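# Coil the rope between two drawn board circles

## Task

Lay the entire rope as a coil in the ring-shaped area between the two circles drawn on the board, with every loop wound in one consistent direction (all clockwise or all counter-clockwise).

## Robot and tools

Robot: two arms, left_arm and right_arm, each ending in a two-finger parallel gripper. Base positions in the scene frame: left_arm at (+0.033, +0.557, +0.008) m, right_arm at (-0.062, -0.494, +0.008) m, both turned only slightly about z.

Frames. The scene frame has its origin at table height midway between the nominal bases, +z up, +x out over the table, left_arm on the +y side (arm names do not match image left and right). Each arm reports its hand position (metres), quat_wxyz and velocities in its own base frame. Fixed cameras and the table use the scene frame. Motion offsets are taken along the current Hand target's own axes. The gripper's fingers point along its +z and open and close along its y; end_effector_position is the point between the closed pads, with fingertips about 19 mm further out when closed and 6 mm when fully open. A block about 10 cm long sticks out along the gripper's +x.

Row layout (used by execute_actions and move): 18 numbers, left arm first then right: dx, dy, dz, rx, ry, rz, gripper position, force_limit, speed, then the same nine for the right arm. Always send all 18 even if one arm stays still. The six pose numbers are an offset, not a pose: they count from that arm's Hand target as it was when the action or move began, in the Hand target's axes, scaled so 1.0 = 0.6 m or 180 degrees, range -1 to 1; rx, ry, rz form one rotation vector. Sending six zeros re-requests the current Hand target. Repeating the same offset in a new action moves further again. Gripper numbers are absolute commands in [-1, 1]: position +1 is fully open (85 mm), about -0.8 is pads touching, -1 closes until blocked. force_limit and speed both start at +1; lower force_limit gives a softer grip, and speed sets finger speed from about 20 mm/s (-1) to 150 mm/s (+1). To keep a gripper unchanged, resend its last three numbers (0 is a real command).

execute_actions: argument actions, a list of actions; each action is a table of up to 15 rows, one per 1/30 s step, and a short table repeats its final row to fill 15 steps. Every row in an action counts from the same starting Hand target. An empty actions list returns images and full status. cameras picks views by name, ["all"], or [].

move: target is one 18-number row or a list of up to 15 rows, all offsets measured from the same starting Hand targets (not chained). speed is the top path speed in m/s, 0.002 to 3.2, default 0.25 (turning capped at twice that in rad/s), one value or one per target. blend (m) rounds corners between listed targets; 0 stops at each. Straight paths, no obstacle avoidance, 10 s maximum. blocking=false returns early while the move runs. The result adds a move: line such as done, off_target, moving, held or fault; limits=paced means the pose was clipped, limits=held that steps were withheld. Avoid paths passing near an arm's own base.

wait: seconds 0 to 10; arms hold their last command. stop: brakes a running move (fingers continue). zoom_image: camera (cam_high, cam_low, cam_board, cam_left_wrist, cam_right_wrist) and region [x0, y0, x1, y1] in pixels, at most 504 by 504, from that camera's latest image. finished_scene: scene = the current scene's number; final, so only call it when the rope lies fully coiled and will stay so.

Results: Hand target is the last commanded pose after clipping; the gripper often rests slightly short of it, and sending the remaining distance as an offset closes the gap. object_status: 0 moving, 1 blocked while opening, 2 blocked while closing (a grip), 3 reached the asked position or pads met (thin rope may still be held). position_measured is in counts: 3 open, 78 about 60 mm, 130 about 40 mm, 180 about 20 mm, 230 pads together. Joint torques include the arm's own weight. Orientation commands are clipped to within 32 degrees of the measured orientation per step.

Cameras: all 896x504; cam_board looks down at the board and is best for checking the coil; wrist cameras show the view from each hand.

Cautions: arms are stiff, so targets beyond a firm contact (the table or board) press hard and can trigger a fault. About 150 N of outside force or a joint reaching its torque limit (elbow 141 N m, wrist joints 52.6 N m) stops that arm for 10 s. Never let the arms or grippers collide or squeeze each other; the clearance check does not fully prevent it. Do not drop the rope from height, fling it, or let any of it end up off the table. Avoid fast swings and hard pulls on the rope while gripped. Long stretched holds heat motors; MOTOR HOT appears at 70 °C and brakes engage at 85 °C. A loose object can occasionally be nudged by an outside push, so check the final state by camera.

Each tool is called after "Emit:" by a JSON object that holds its "name" and its "arguments".

## Session

Emit:
{"name": "execute_actions", "arguments": {"actions": []}}

Scene clock: 0.00 s.
left_arm: end_effector_position=(+0.0115, -0.3970, +0.1345) position_measured=3 object_status=3 end_effector_quat_wxyz=(+0.222, +0.871, +0.014, +0.437) | right_arm: end_effector_position=(+0.1529, +0.5281, +0.3734) position_measured=3 object_status=3 end_effector_quat_wxyz=(-0.381, +0.370, +0.832, -0.156)
Joint positions: left_arm=[0.445 -1.827 2.666 -1.612 -0.838 0.093] | right_arm=[3.823 -1.61 1.919 -1.169 -1.058 1.325]
Joint velocities: within noise
Joint torques (N m): no reading
Hand target: left_arm +0.0115, -0.3970, +0.1345; +0.222, +0.871, +0.014, +0.437 | right_arm +0.1529, +0.5281, +0.3734; -0.381, +0.370, +0.832, -0.156
Tool commands: left_gripper/position=+1.0 left_gripper/force_limit=+1.0 left_gripper/speed=+1.0 right_gripper/position=+1.0 right_gripper/force_limit=+1.0 right_gripper/speed=+1.0

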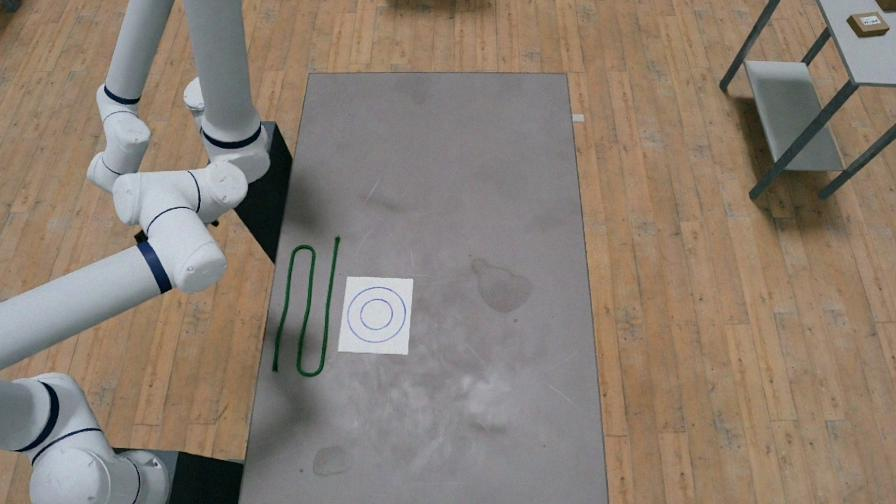

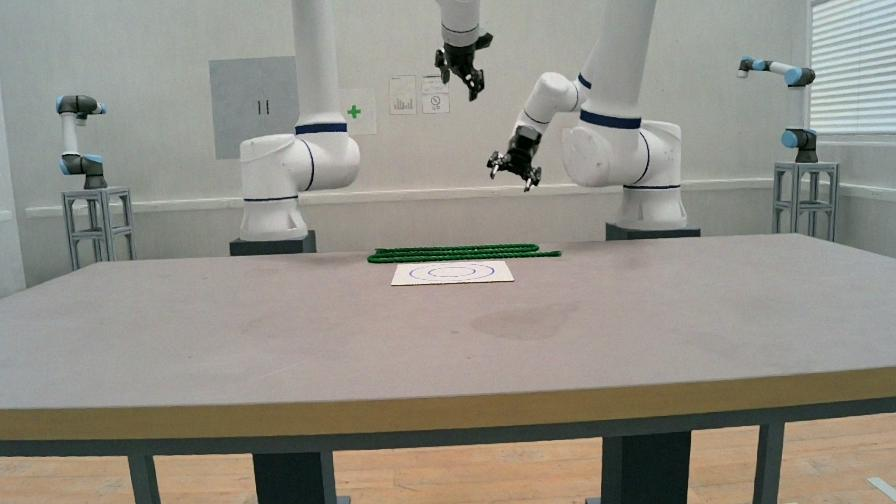

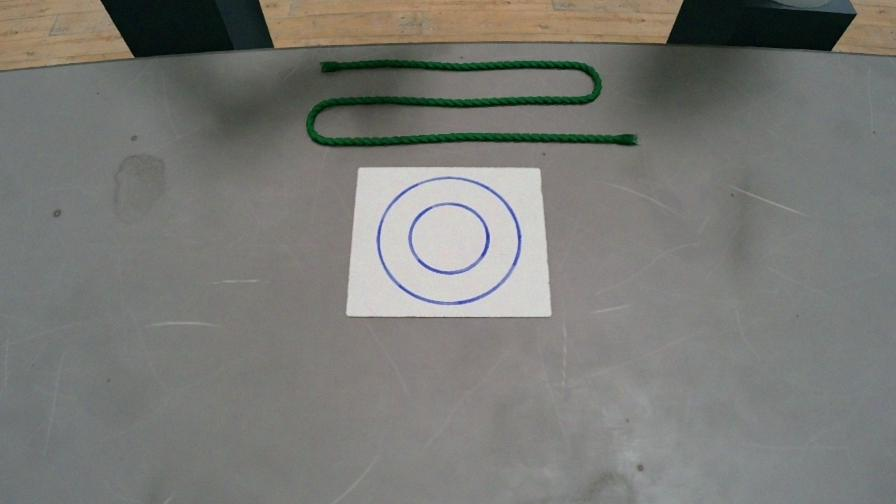

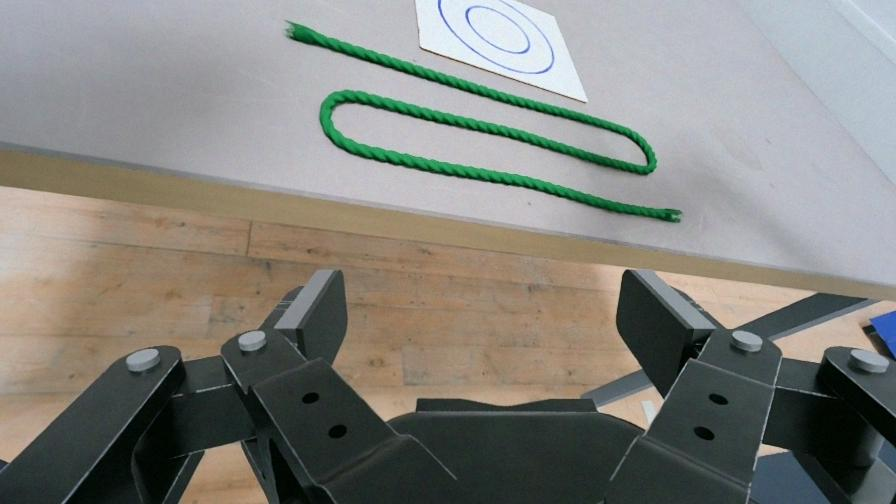

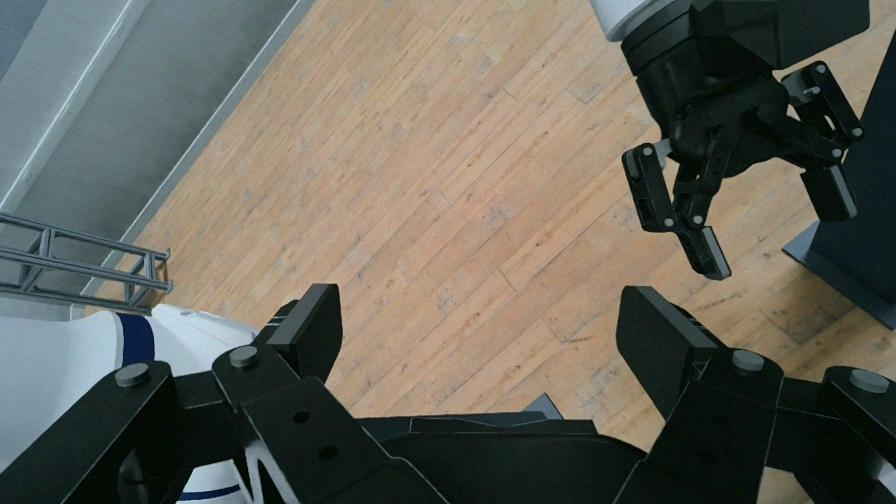

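Emit:
{"name": "zoom_image", "arguments": {"camera": "cam_board", "region": [290, 40, 660, 330]}}

Emit:
{"name": "zoom_image", "arguments": {"camera": "cam_left_wrist", "region": [280, 0, 700, 240]}}

Scaled by 1.362.

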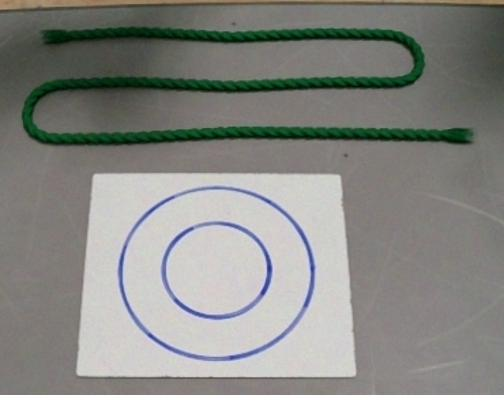

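Scaled by 1.200.

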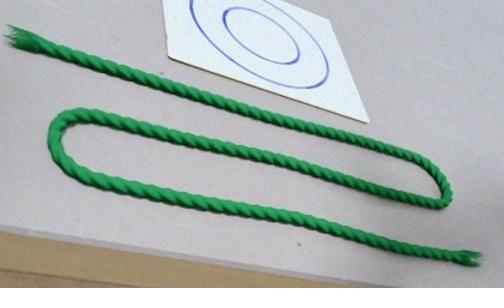

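Emit:
{"name": "move", "arguments": {"target": [0,0,0,0,0,0,1,1,1,-0.4655,-0.0358,-0.1523,0.1274,-0.3166,-0.7007,1,1,1], "speed": 0.4, "cameras": []}}

Scene clock: 417.00 s.
left_arm: end_effector_position=(+0.0115, -0.3970, +0.1345) position_measured=3 object_status=3 end_effector_quat_wxyz=(+0.222, +0.871, +0.014, +0.437) | right_arm: end_effector_position=(+0.3322, +0.3060, +0.3003) position_measured=3 object_status=3 end_effector_quat_wxyz=(+0.000, +0.696, -0.718, +0.000)
Joint positions: left_arm=[0.445 -1.827 2.666 -1.612 -0.838 0.093] | right_arm=[3.482 -1.98 2.299 -1.889 -1.571 -1.2]
Joint torques (N m): left_arm=[-0.86 -11.83 -32.48 -2.98 1.22 0.54] | right_arm=[-7.13 -45.6 -33.47 -7.64 3.87 -2.59]
Hand target: left_arm +0.0115, -0.3970, +0.1345; +0.222, +0.871, +0.014, +0.437 | right_arm +0.3322, +0.3060, +0.3003; +0.000, +0.696, -0.718, +0.000
Off the commanded pose: left_arm 0.000 m, 0 deg | right_arm 0.000 m, 0 deg.
move: done
No camera images: "cameras" was empty.

Emit:
{"name": "move", "arguments": {"target": [[0.3817,0.1172,-0.0453,0.1675,-0.0597,-0.2135,1,1,1,0,0,0,0,0,0,1,1,1],[0.5480,-0.0127,0.2565,0.3349,-0.1193,-0.4270,1,1,1,0,0,0,0,0,0,1,1,1]], "speed": 0.4, "blend": 0.05, "cameras": ["all"]}}

Scene clock: 424.40 s.
left_arm: end_effector_position=(+0.3339, -0.3762, +0.3003) position_measured=3 object_status=3 end_effector_quat_wxyz=(+0.000, +0.727, +0.687, +0.001) | right_arm: end_effector_position=(+0.3322, +0.3060, +0.3003) position_measured=3 object_status=3 end_effector_quat_wxyz=(+0.000, +0.696, -0.718, +0.000)
Joint positions: left_arm=[1.935 -1.87 2.233 -1.933 -1.569 0.42] | right_arm=[3.482 -1.98 2.299 -1.889 -1.571 -1.2]
Joint torques (N m): left_arm=[11.51 -7.06 -55.15 -10.37 -2.45 1.97] | right_arm=[-5.11 -46.75 -33.71 -7.48 4.12 -2.78]
Hand target: left_arm +0.3339, -0.3762, +0.3002; +0.000, +0.727, +0.687, +0.001 | right_arm +0.3322, +0.3060, +0.3003; +0.000, +0.696, -0.718, +0.000
Off the commanded pose: left_arm 0.000 m, 0 deg | right_arm 0.000 m, 0 deg.
move: done
camera_calibration:
cam_left_wrist: T_world_to_cam=[[0.998419, -0.0543914, -0.0141774, -0.341462], [-0.0453211, -0.928191, 0.369333, -0.427073], [-0.0332479, -0.368107, -0.929189, 0.282616], [0, 0, 0, 1]] pos_world=[0.330963, -0.310945, 0.415494]
cam_right_wrist: T_world_to_cam=[[-0.999263, 0.0352217, -0.015256, 0.338962], [0.0283782, 0.94555, 0.324238, -0.37659], [0.0258455, 0.323566, -0.945853, 0.301894], [0, 0, 0, 1]] pos_world=[0.341596, 0.246463, 0.412823]

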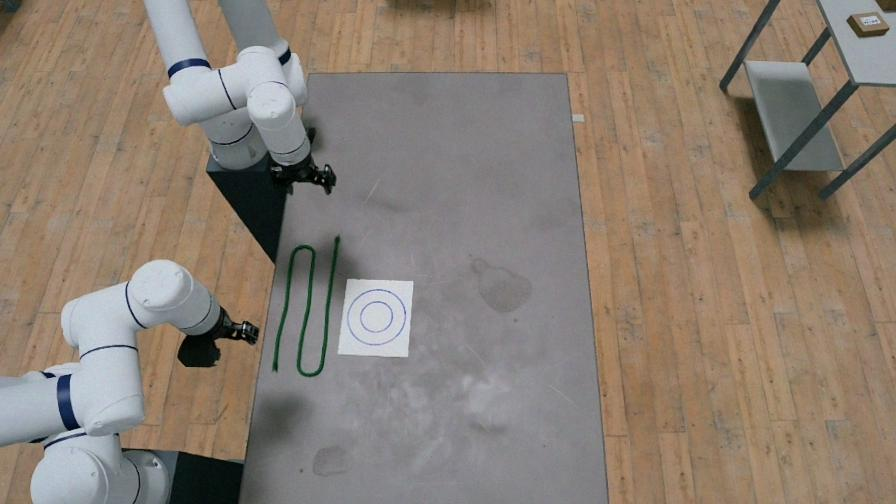

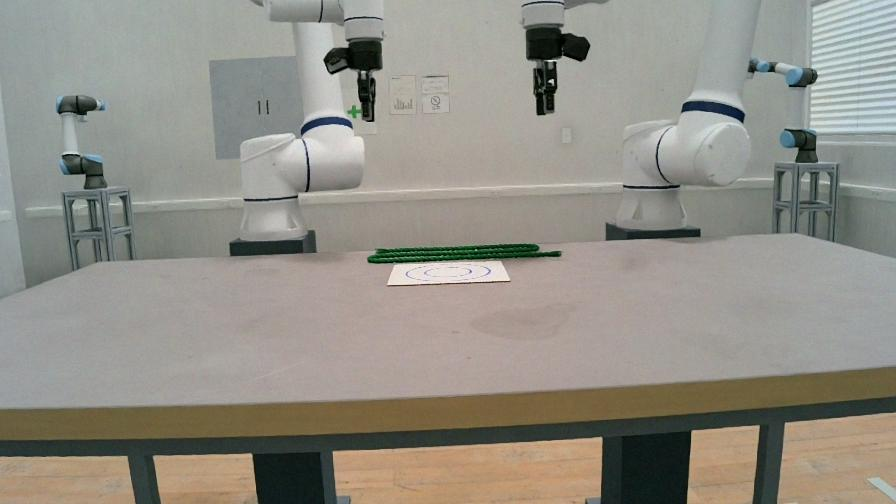

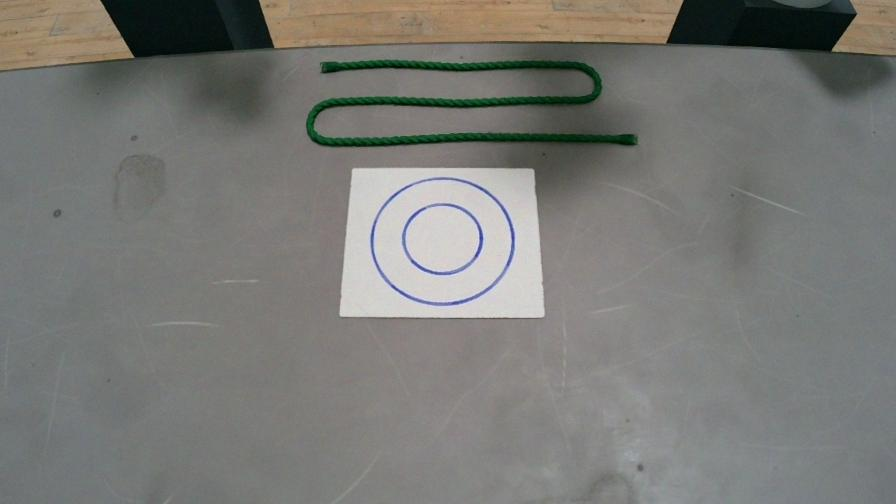

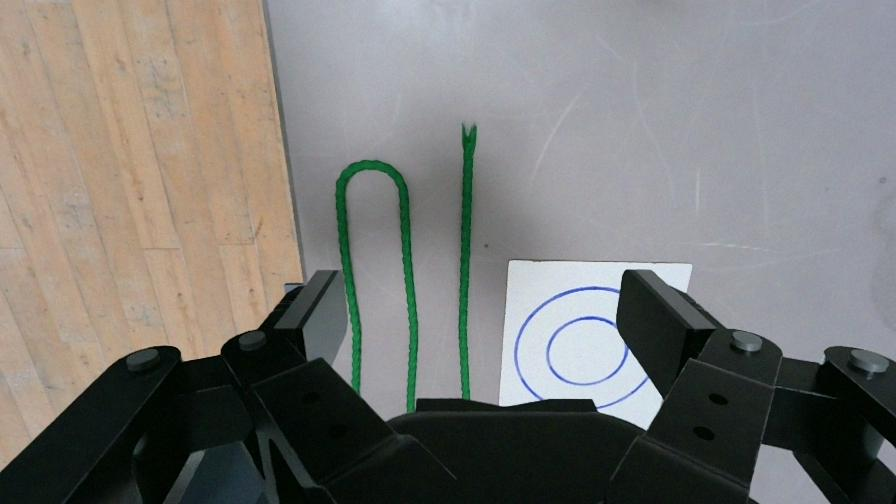

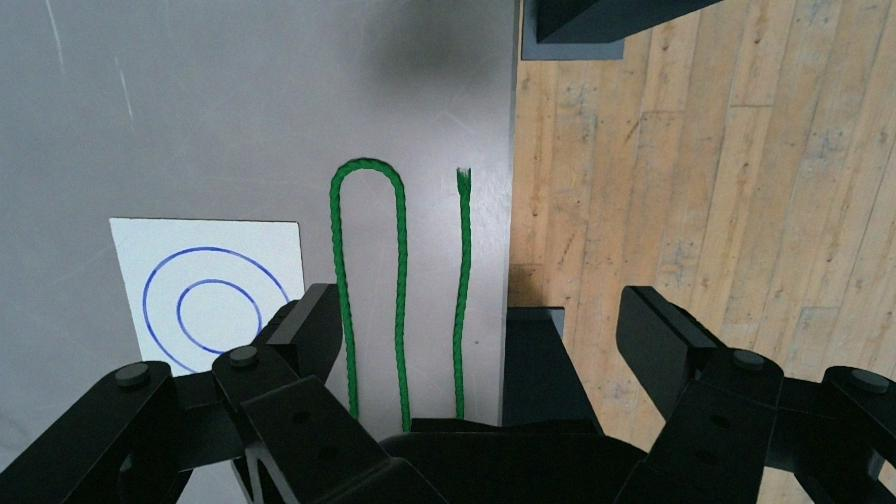

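Emit:
{"name": "move", "arguments": {"target": [-0.0024,0.0117,0.4170,0,0,0,0.05,-1,0,-0.0485,-0.0043,0.4172,0,0,0,0.05,-1,0], "speed": 0.25, "cameras": ["cam_board","cam_left_wrist","cam_right_wrist"]}}

Scene clock: 505.97 s.
left_arm: end_effector_position=(+0.3411, -0.3778, +0.0501) position_measured=123 object_status=3 end_effector_quat_wxyz=(+0.000, +0.727, +0.687, +0.001) | right_arm: end_effector_position=(+0.3355, +0.3349, +0.0500) position_measured=123 object_status=3 end_effector_quat_wxyz=(+0.000, +0.696, -0.718, +0.000)
Joint positions: left_arm=[1.948 -1.494 2.487 -2.563 -1.569 0.433] | right_arm=[3.542 -1.55 2.549 -2.569 -1.571 -1.14]
Joint torques (N m): left_arm=[9.54 -24.83 -23.35 -10.73 -1.65 1.82] | right_arm=[11.78 -27.94 -16.89 -7.51 -2.53 4.36]
Hand target: left_arm +0.3411, -0.3778, +0.0500; +0.000, +0.727, +0.687, +0.001 | right_arm +0.3355, +0.3349, +0.0499; +0.000, +0.696, -0.718, +0.000
Off the commanded pose: left_arm 0.000 m, 0 deg | right_arm 0.000 m, 0 deg.
move: done
camera_calibration:
cam_left_wrist: T_world_to_cam=[[0.998425, -0.0542403, -0.0143415, -0.352311], [-0.0451201, -0.9282, 0.369335, -0.335891], [-0.0333447, -0.368106, -0.929186, 0.0498184], [0, 0, 0, 1]] pos_world=[0.338262, -0.312545, 0.165294]
cam_right_wrist: T_world_to_cam=[[-0.999263, 0.0352217, -0.015256, 0.337423], [0.0283782, 0.94555, 0.324238, -0.322853], [0.0258455, 0.323566, -0.945853, 0.0557108], [0, 0, 0, 1]] pos_world=[0.344896, 0.275363, 0.162523]
Images, in order (width x height): cam_board 896x504, cam_left_wrist 896x504, cam_right_wrist 896x504.

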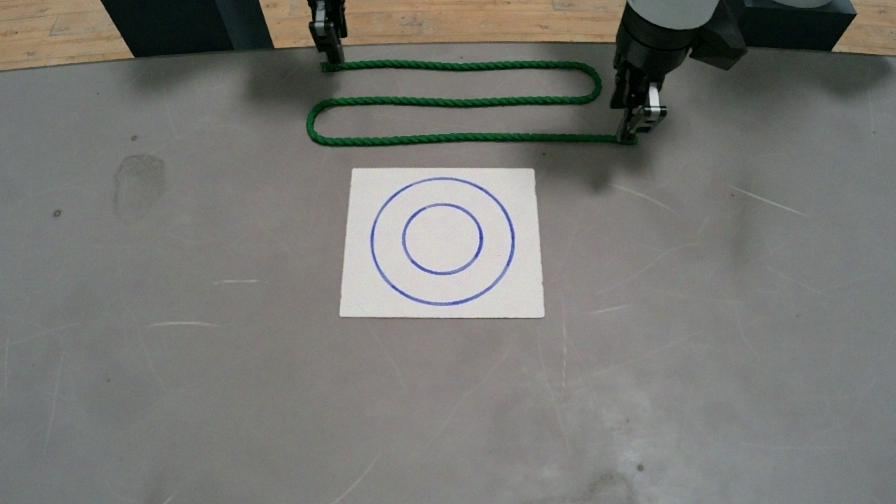

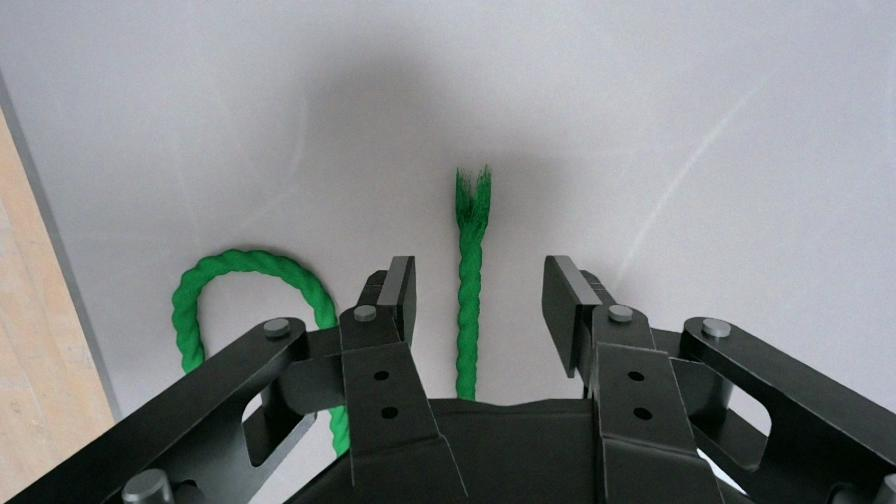

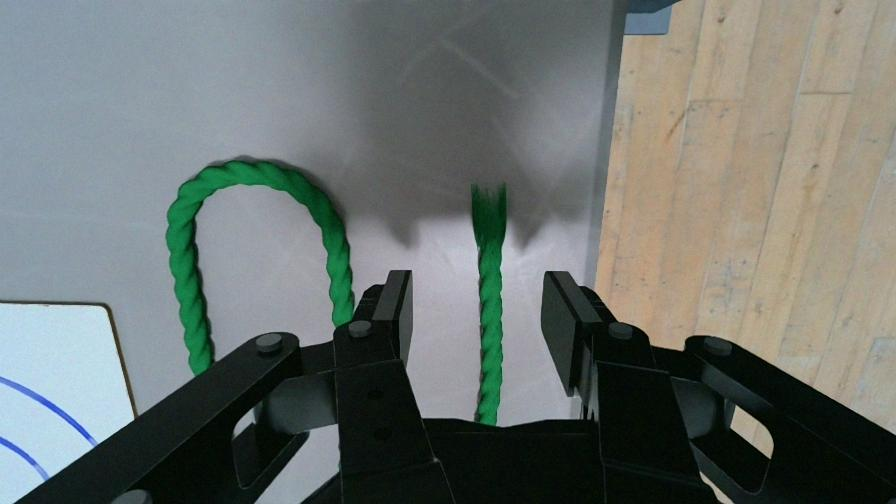

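Emit:
{"name": "move", "arguments": {"target": [-0.0067,0,0.0467,0,0,0,0.05,-1,0,-0.0065,0.0060,0.0465,0,0,0,0.05,-1,0], "speed": 0.06, "cameras": ["cam_low","cam_board","cam_left_wrist","cam_right_wrist"]}}

Emit:
{"name": "zoom_image", "arguments": {"camera": "cam_board", "region": [280, 30, 700, 190]}}

Emit:
{"name": "zoom_image", "arguments": {"camera": "cam_low", "region": [340, 200, 600, 300]}}

Scene clock: 543.80 s.
left_arm: end_effector_position=(+0.3409, -0.3818, +0.0221) position_measured=123 object_status=3 end_effector_quat_wxyz=(+0.000, +0.727, +0.687, +0.001) | right_arm: end_effector_position=(+0.3320, +0.3389, +0.0221) position_measured=123 object_status=3 end_effector_quat_wxyz=(+0.000, +0.696, -0.718, +0.000)
Joint positions: left_arm=[1.945 -1.425 2.498 -2.643 -1.569 0.43] | right_arm=[3.554 -1.478 2.566 -2.657 -1.571 -1.128]
Joint torques (N m): left_arm=[-11.05 -28.52 -19.28 -10.15 -1.6 -0.72] | right_arm=[9.13 -34.88 -15.21 -7.94 1.8 4.29]
Hand target: left_arm +0.3409, -0.3818, +0.0220; +0.000, +0.727, +0.687, +0.001 | right_arm +0.3320, +0.3389, +0.0220; +0.000, +0.696, -0.718, +0.000
Off the commanded pose: left_arm 0.000 m, 0 deg | right_arm 0.000 m, 0 deg.
move: done
camera_calibration:
cam_left_wrist: T_world_to_cam=[[0.998425, -0.0542403, -0.0143415, -0.35273], [-0.0451201, -0.9282, 0.369335, -0.329271], [-0.0333447, -0.368106, -0.929186, 0.0223222], [0, 0, 0, 1]] pos_world=[0.338062, -0.316545, 0.137294]
cam_right_wrist: T_world_to_cam=[[-0.99926, 0.0352542, -0.0153504, 0.333362], [0.0283784, 0.945549, 0.324241, -0.31749], [0.0259454, 0.323565, -0.94585, 0.0280837], [0, 0, 0, 1]] pos_world=[0.341397, 0.279363, 0.134623]
Images, in order (width x height): cam_low 896x504, cam_board 896x504, cam_left_wrist 896x504, cam_right_wrist 896x504.

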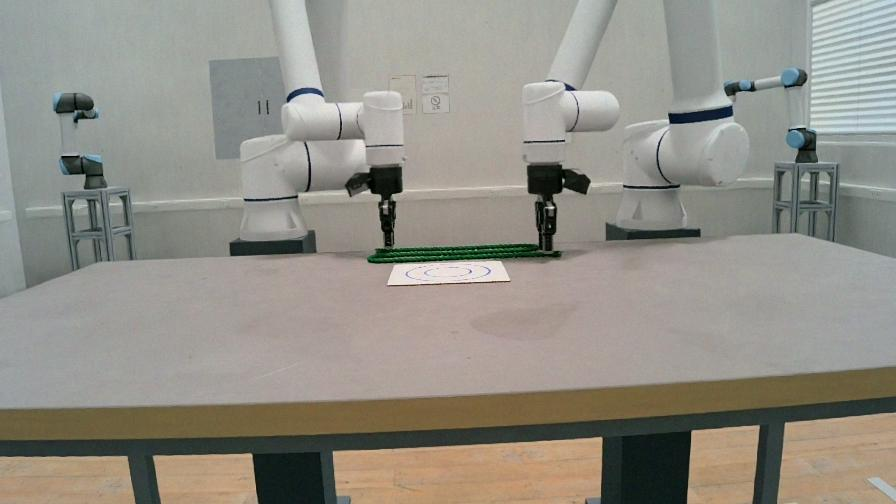

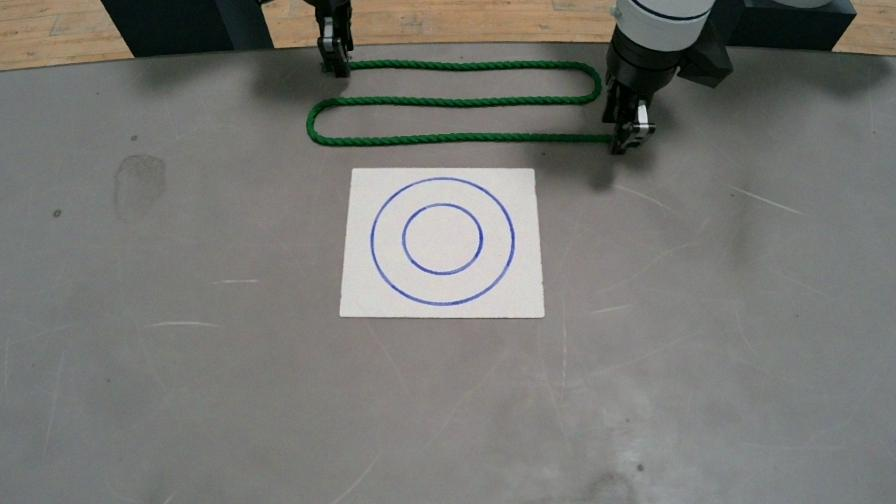

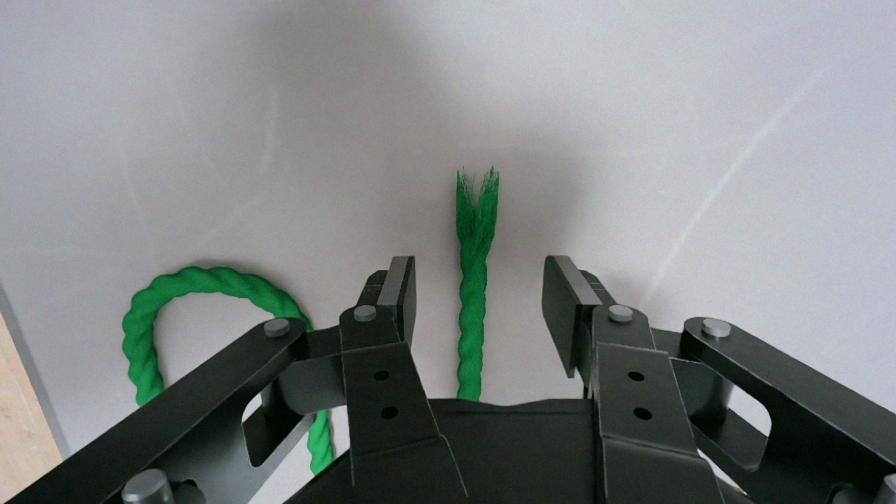

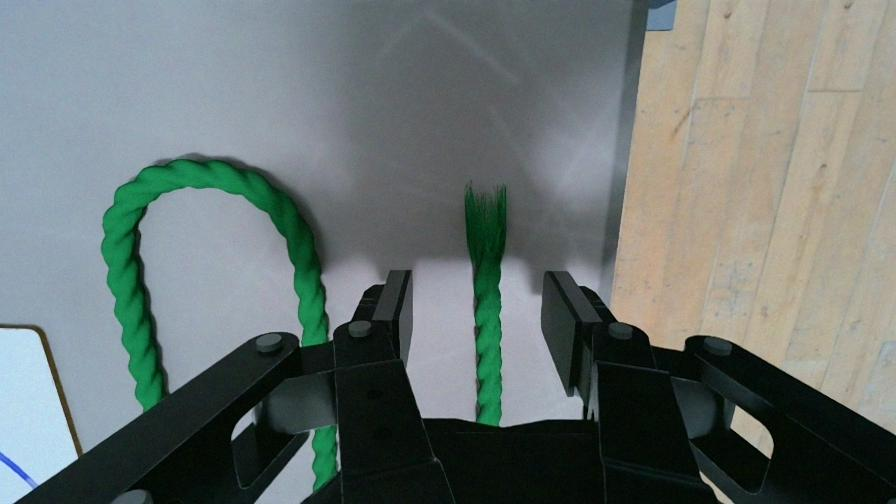

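Scaled by 1.200.

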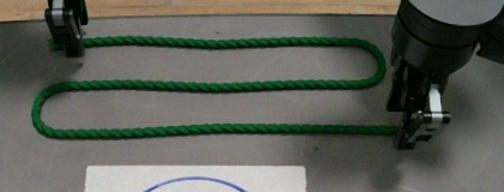

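Scaled by 1.938.

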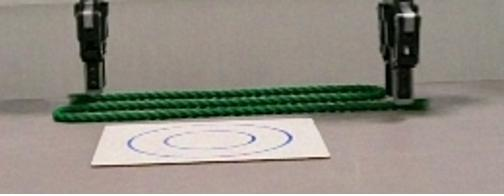

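Emit:
{"name": "move", "arguments": {"target": [0,0,0.0150,0,0,0,0.05,-1,0,0,0,0.0150,0,0,0,0.05,-1,0], "speed": 0.03, "cameras": ["cam_low","cam_board"]}}

Emit:
{"name": "zoom_image", "arguments": {"camera": "cam_board", "region": [560, 60, 700, 180]}}

Emit:
{"name": "zoom_image", "arguments": {"camera": "cam_board", "region": [280, 30, 400, 130]}}

Emit:
{"name": "zoom_image", "arguments": {"camera": "cam_low", "region": [360, 215, 580, 275]}}

Scene clock: 557.70 s.
left_arm: end_effector_position=(+0.3409, -0.3818, +0.0131) position_measured=123 object_status=3 end_effector_quat_wxyz=(+0.000, +0.727, +0.687, +0.001) | right_arm: end_effector_position=(+0.3320, +0.3389, +0.0131) position_measured=123 object_status=3 end_effector_quat_wxyz=(+0.000, +0.696, -0.718, +0.000)
Joint positions: left_arm=[1.945 -1.403 2.502 -2.669 -1.569 0.43] | right_arm=[3.554 -1.454 2.571 -2.686 -1.571 -1.128]
Joint torques (N m): left_arm=[-5.39 -29.08 -18.05 -10.19 -1.17 0.27] | right_arm=[6.64 -35.67 -13.73 -7.78 2.65 3.97]
Hand target: left_arm +0.3410, -0.3818, +0.0130; +0.000, +0.727, +0.687, +0.001 | right_arm +0.3320, +0.3389, +0.0130; +0.000, +0.696, -0.718, +0.000
Off the commanded pose: left_arm 0.000 m, 0 deg | right_arm 0.000 m, 0 deg.
move: done
Images, in order (width x height): cam_low 896x504, cam_board 896x504.

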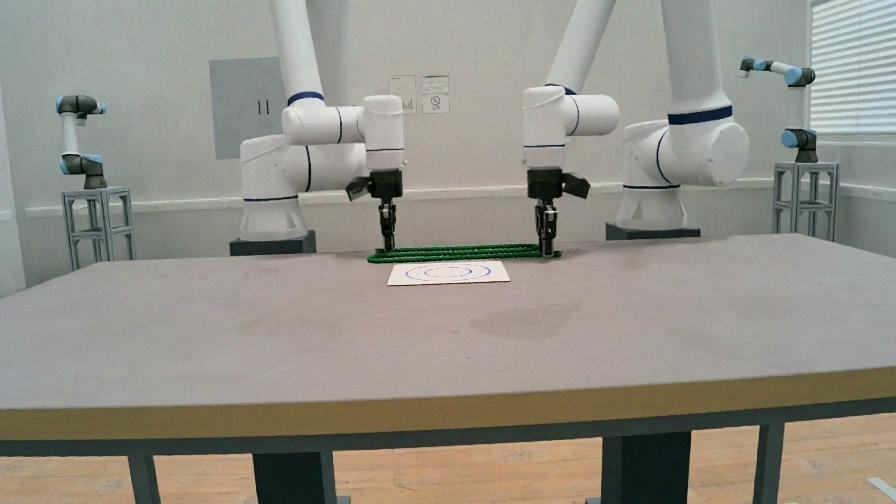

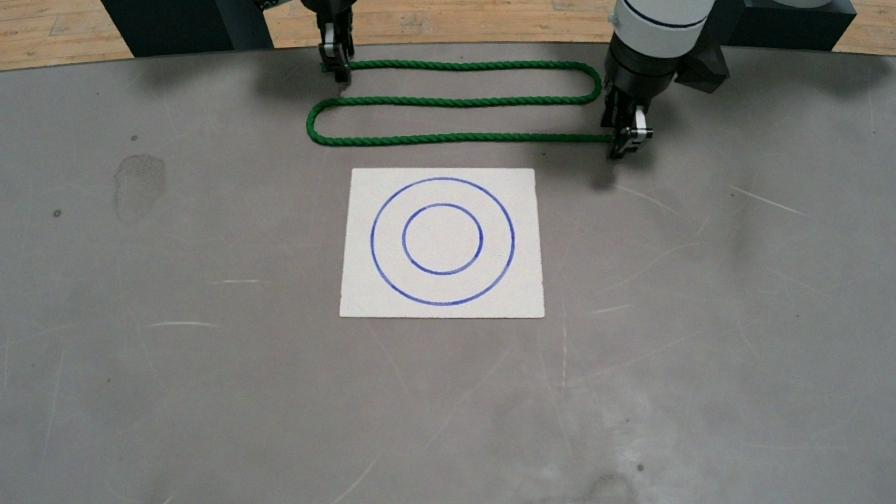

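Scaled by 3.600.

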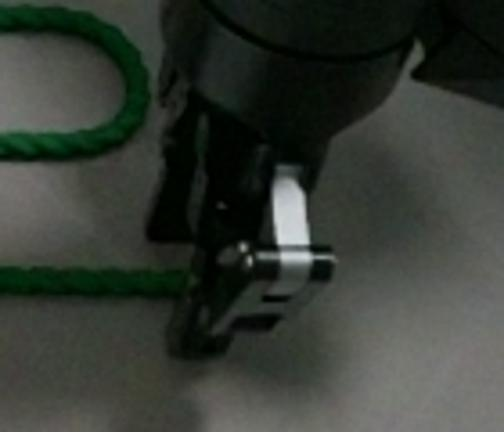

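Scaled by 4.200.

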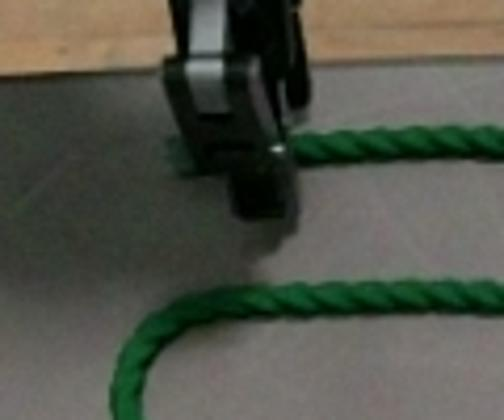

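Scaled by 2.291.

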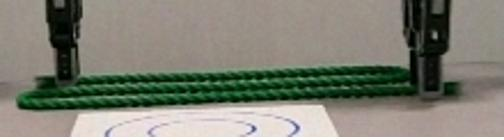

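Emit:
{"name": "execute_actions", "arguments": {"actions": [[[0,0,0,0,0,0,-1,-1,-1,0,0,0,0,0,0,-1,-1,-1]],[[0,0,0,0,0,0,-1,-1,-1,0,0,0,0,0,0,-1,-1,-1]],[[0,0,0,0,0,0,-1,-1,-1,0,0,0,0,0,0,-1,-1,-1]],[[0,0,0,0,0,0,-1,-1,-1,0,0,0,0,0,0,-1,-1,-1]]], "cameras": ["cam_left_wrist","cam_right_wrist"]}}

Scene clock: 564.57 s.
left_arm: end_effector_position=(+0.3410, -0.3818, +0.0130) position_measured=211 object_status=2 end_effector_quat_wxyz=(+0.000, +0.727, +0.687, +0.001) | right_arm: end_effector_position=(+0.3320, +0.3389, +0.0130) position_measured=212 object_status=2 end_effector_quat_wxyz=(+0.000, +0.696, -0.718, +0.000)
Joint positions: left_arm=[1.945 -1.403 2.502 -2.669 -1.569 0.43] | right_arm=[3.554 -1.454 2.571 -2.687 -1.571 -1.128]
Joint torques (N m): left_arm=[7.24 -26.27 -18.28 -10.26 -0.43 1.31] | right_arm=[-2.49 -34.01 -13.39 -7.7 1.35 2.17]
Hand target: left_arm +0.3410, -0.3818, +0.0130; +0.000, +0.727, +0.687, +0.001 | right_arm +0.3320, +0.3389, +0.0130; +0.000, +0.696, -0.718, +0.000
Off the commanded pose: left_arm 0.000 m, 0 deg | right_arm 0.000 m, 0 deg.
Step readings (end_effector_position of left_arm | right_arm):
0: (+0.3410, -0.3818, +0.0130) | (+0.3320, +0.3389, +0.0130)
1: (+0.3410, -0.3818, +0.0130) | (+0.3320, +0.3389, +0.0130)
2: (+0.3410, -0.3818, +0.0130) | (+0.3320, +0.3389, +0.0130)
4: (+0.3410, -0.3818, +0.0130) | (+0.3320, +0.3389, +0.0130)
8: (+0.3410, -0.3818, +0.0130) | (+0.3320, +0.3389, +0.0130)
15: (+0.3410, -0.3818, +0.0130) | (+0.3320, +0.3389, +0.0130)
16: (+0.3410, -0.3818, +0.0130) | (+0.3320, +0.3389, +0.0130)
17: (+0.3410, -0.3818, +0.0130) | (+0.3320, +0.3389, +0.0130)
19: (+0.3410, -0.3818, +0.0130) | (+0.3320, +0.3389, +0.0130)
23: (+0.3410, -0.3818, +0.0130) | (+0.3320, +0.3389, +0.0130)
30: (+0.3410, -0.3818, +0.0130) | (+0.3320, +0.3389, +0.0130)
31: (+0.3410, -0.3818, +0.0130) | (+0.3320, +0.3389, +0.0130)
32: (+0.3410, -0.3818, +0.0130) | (+0.3320, +0.3389, +0.0130)
34: (+0.3410, -0.3818, +0.0130) | (+0.3320, +0.3389, +0.0130)
38: (+0.3410, -0.3818, +0.0130) | (+0.3320, +0.3389, +0.0130)
45: (+0.3410, -0.3818, +0.0130) | (+0.3320, +0.3389, +0.0130)
46: (+0.3410, -0.3818, +0.0130) | (+0.3320, +0.3389, +0.0130)
47: (+0.3410, -0.3818, +0.0130) | (+0.3320, +0.3389, +0.0130)
49: (+0.3410, -0.3818, +0.0130) | (+0.3320, +0.3389, +0.0130)
53: (+0.3410, -0.3818, +0.0130) | (+0.3320, +0.3389, +0.0130)
60: (+0.3410, -0.3818, +0.0130) | (+0.3320, +0.3389, +0.0130)
camera_calibration:
cam_left_wrist: T_world_to_cam=[[0.998425, -0.0542403, -0.0143415, -0.352861], [-0.0451201, -0.9282, 0.369335, -0.32591], [-0.0333447, -0.368106, -0.929186, 0.0138666], [0, 0, 0, 1]] pos_world=[0.338062, -0.316545, 0.128194]
cam_right_wrist: T_world_to_cam=[[-0.999263, 0.0352217, -0.015256, 0.33322], [0.0283782, 0.94555, 0.324238, -0.314539], [0.0258455, 0.323566, -0.945853, 0.0195104], [0, 0, 0, 1]] pos_world=[0.341396, 0.279363, 0.125523]
Images, in order (width x height): cam_left_wrist 896x504, cam_right_wrist 896x504.

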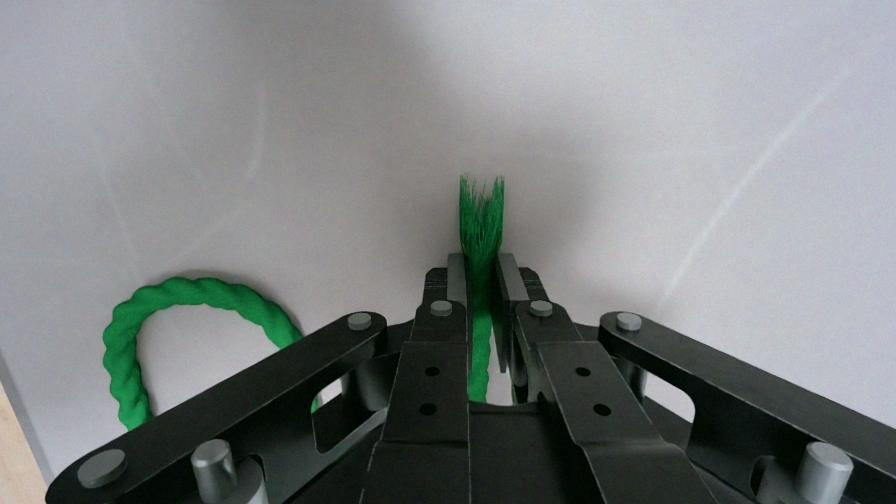

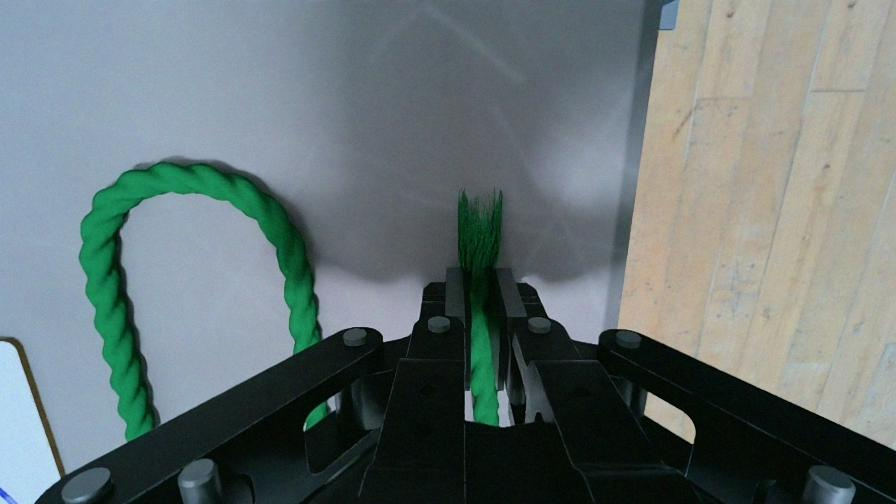

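Emit:
{"name": "move", "arguments": {"target": [[0,0,0,0,0,0,-1,-1,-1,0,0,-0.145,0,0,0,-1,-1,-1],[0,0,0,0,0,0,-1,-1,-1,-0.0543,-0.0783,-0.7283,0,0,-0.6672,-1,-1,-1]], "speed": [0.08,0.2], "blend": 0.02, "cameras": ["cam_high","cam_low","cam_board","cam_right_wrist"]}}

Scene clock: 659.47 s.
left_arm: end_effector_position=(+0.3410, -0.3818, +0.0130) position_measured=211 object_status=2 end_effector_quat_wxyz=(+0.000, +0.727, +0.687, +0.001) | right_arm: end_effector_position=(+0.3801, +0.3703, +0.4499) position_measured=212 object_status=2 end_effector_quat_wxyz=(+0.000, +0.970, +0.245, +0.000)
Joint positions: left_arm=[1.945 -1.403 2.502 -2.669 -1.569 0.43] | right_arm=[3.573 -1.879 1.969 -1.66 -1.571 -3.205]
Joint torques (N m): left_arm=[6.25 -25.86 -18.05 -10.38 0.23 1.14] | right_arm=[-3.94 -13.44 -55.93 -2.15 3.83 -2.46]
Hand target: left_arm +0.3410, -0.3818, +0.0130; +0.000, +0.727, +0.687, +0.001 | right_arm +0.3802, +0.3703, +0.4500; +0.000, +0.970, +0.245, +0.000
Off the commanded pose: left_arm 0.000 m, 0 deg | right_arm 0.000 m, 0 deg.
move: done
camera_calibration:
cam_right_wrist: T_world_to_cam=[[0.470386, -0.882322, -0.0156428, 0.168153], [-0.832068, -0.449359, 0.325175, 0.355934], [-0.293938, -0.139942, -0.945525, 0.714457], [0, 0, 0, 1]] pos_world=[0.427071, 0.40829, 0.562426]
Images, in order (width x height): cam_high 896x504, cam_low 896x504, cam_board 896x504, cam_right_wrist 896x504.

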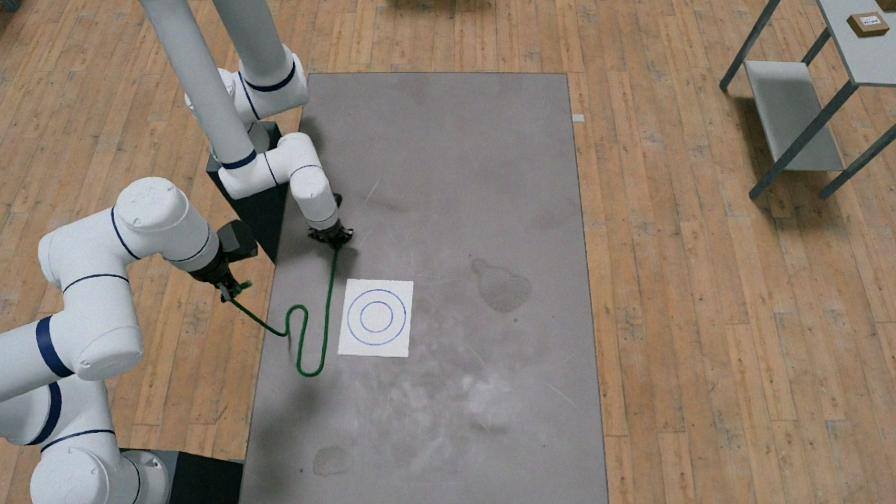

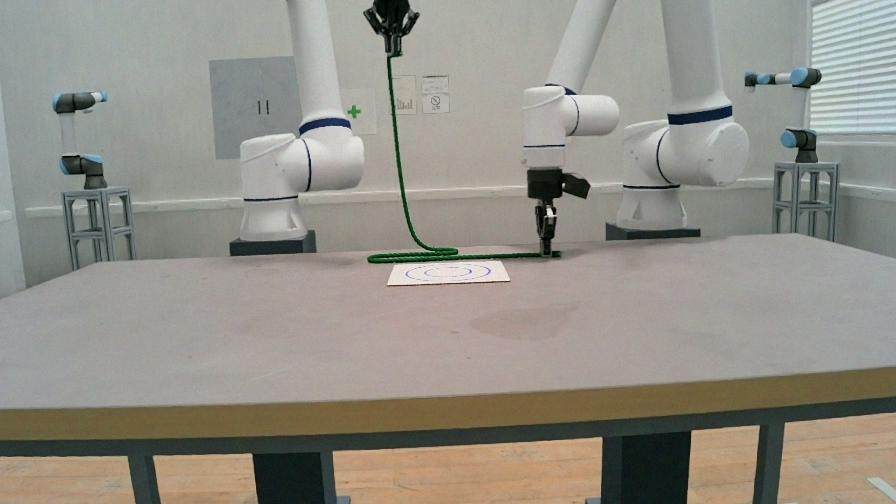

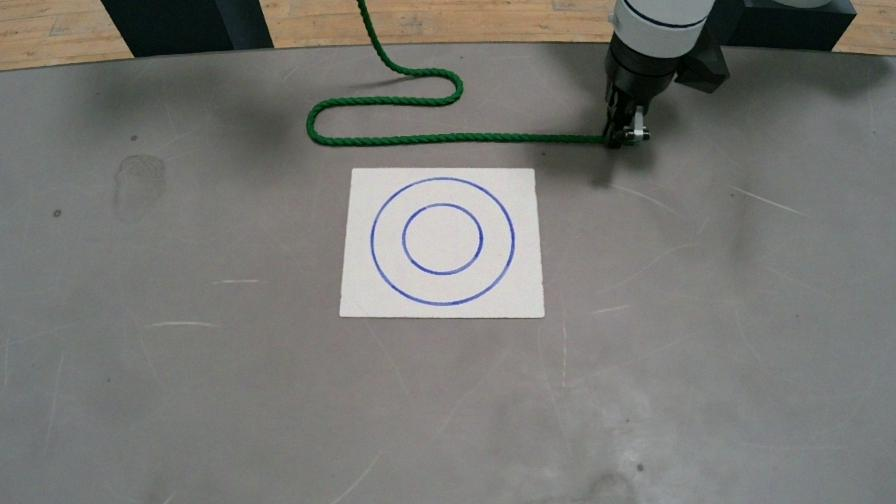

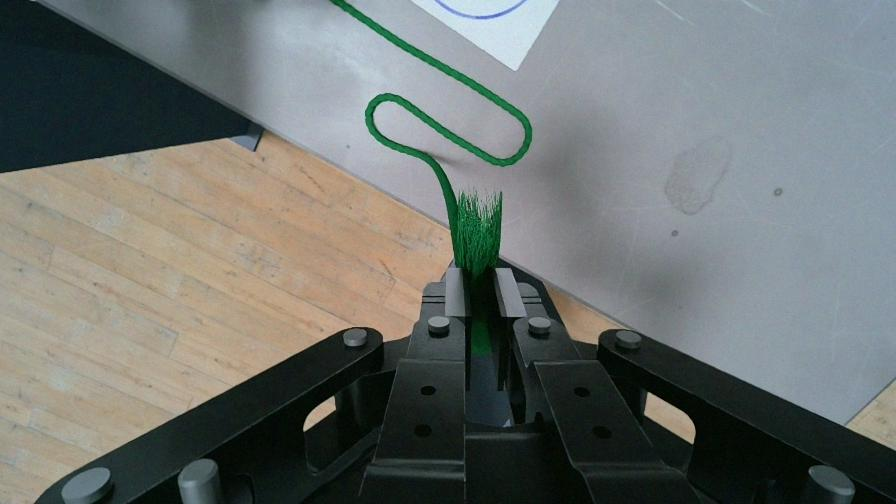

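Emit:
{"name": "move", "arguments": {"target": [0,0,0,0,0,0,-1,-1,-1,0.1643,-0.0245,-0.5833,0,0.5,0,-1,-1,-1], "speed": 0.2, "cameras": ["cam_high","cam_low","cam_board"]}}

Scene clock: 679.47 s.
left_arm: end_effector_position=(+0.3410, -0.3818, +0.0130) position_measured=211 object_status=2 end_effector_quat_wxyz=(+0.000, +0.727, +0.687, +0.001) | right_arm: end_effector_position=(+0.4601, +0.4302, +0.7999) position_measured=212 object_status=2 end_effector_quat_wxyz=(-0.173, +0.686, +0.173, +0.685)
Joint positions: left_arm=[1.945 -1.403 2.502 -2.669 -1.569 0.43] | right_arm=[3.583 -1.978 2.111 -3.274 -1.517 -3.142]
Joint torques (N m): left_arm=[6.62 -28.5 -18.69 -10.14 0.55 1.03] | right_arm=[11.27 3.65 -54.06 -5.34 -2.37 4.38]
Hand target: left_arm +0.3410, -0.3818, +0.0130; +0.000, +0.727, +0.687, +0.001 | right_arm +0.4601, +0.4302, +0.7999; -0.173, +0.686, +0.173, +0.685
Off the commanded pose: left_arm 0.000 m, 0 deg | right_arm 0.000 m, 0 deg.
move: done
Images, in order (width x height): cam_high 896x504, cam_low 896x504, cam_board 896x504.

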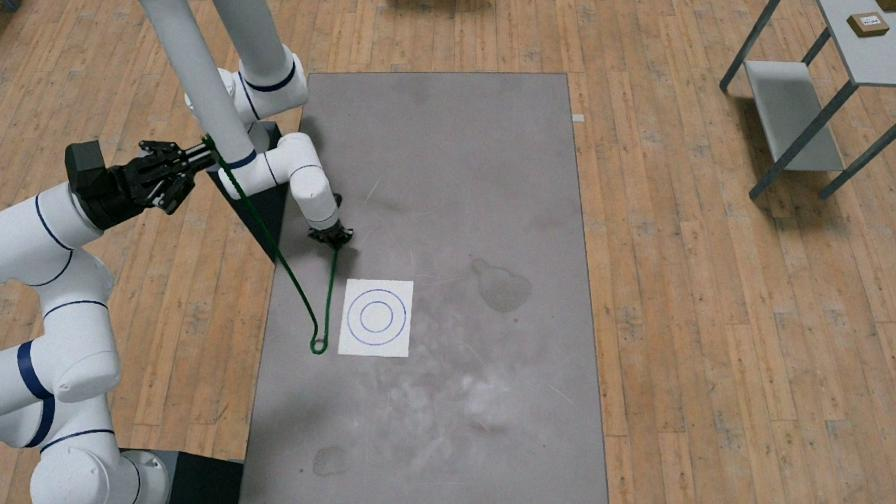

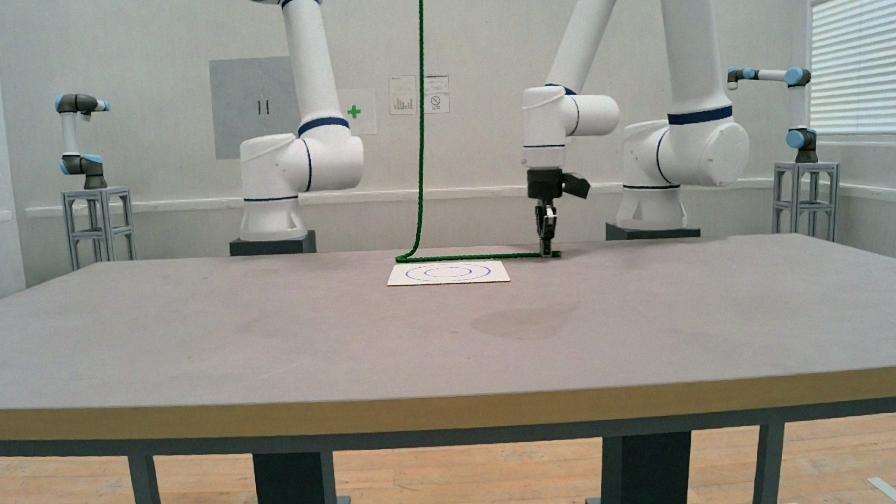

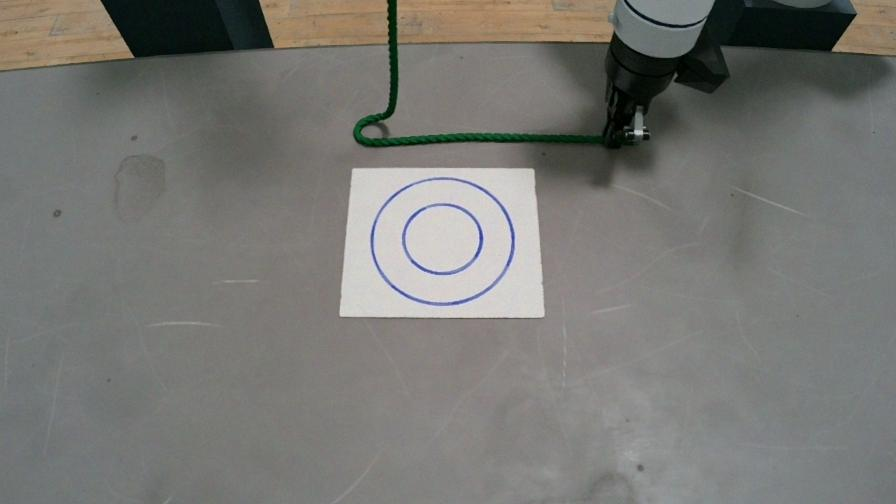

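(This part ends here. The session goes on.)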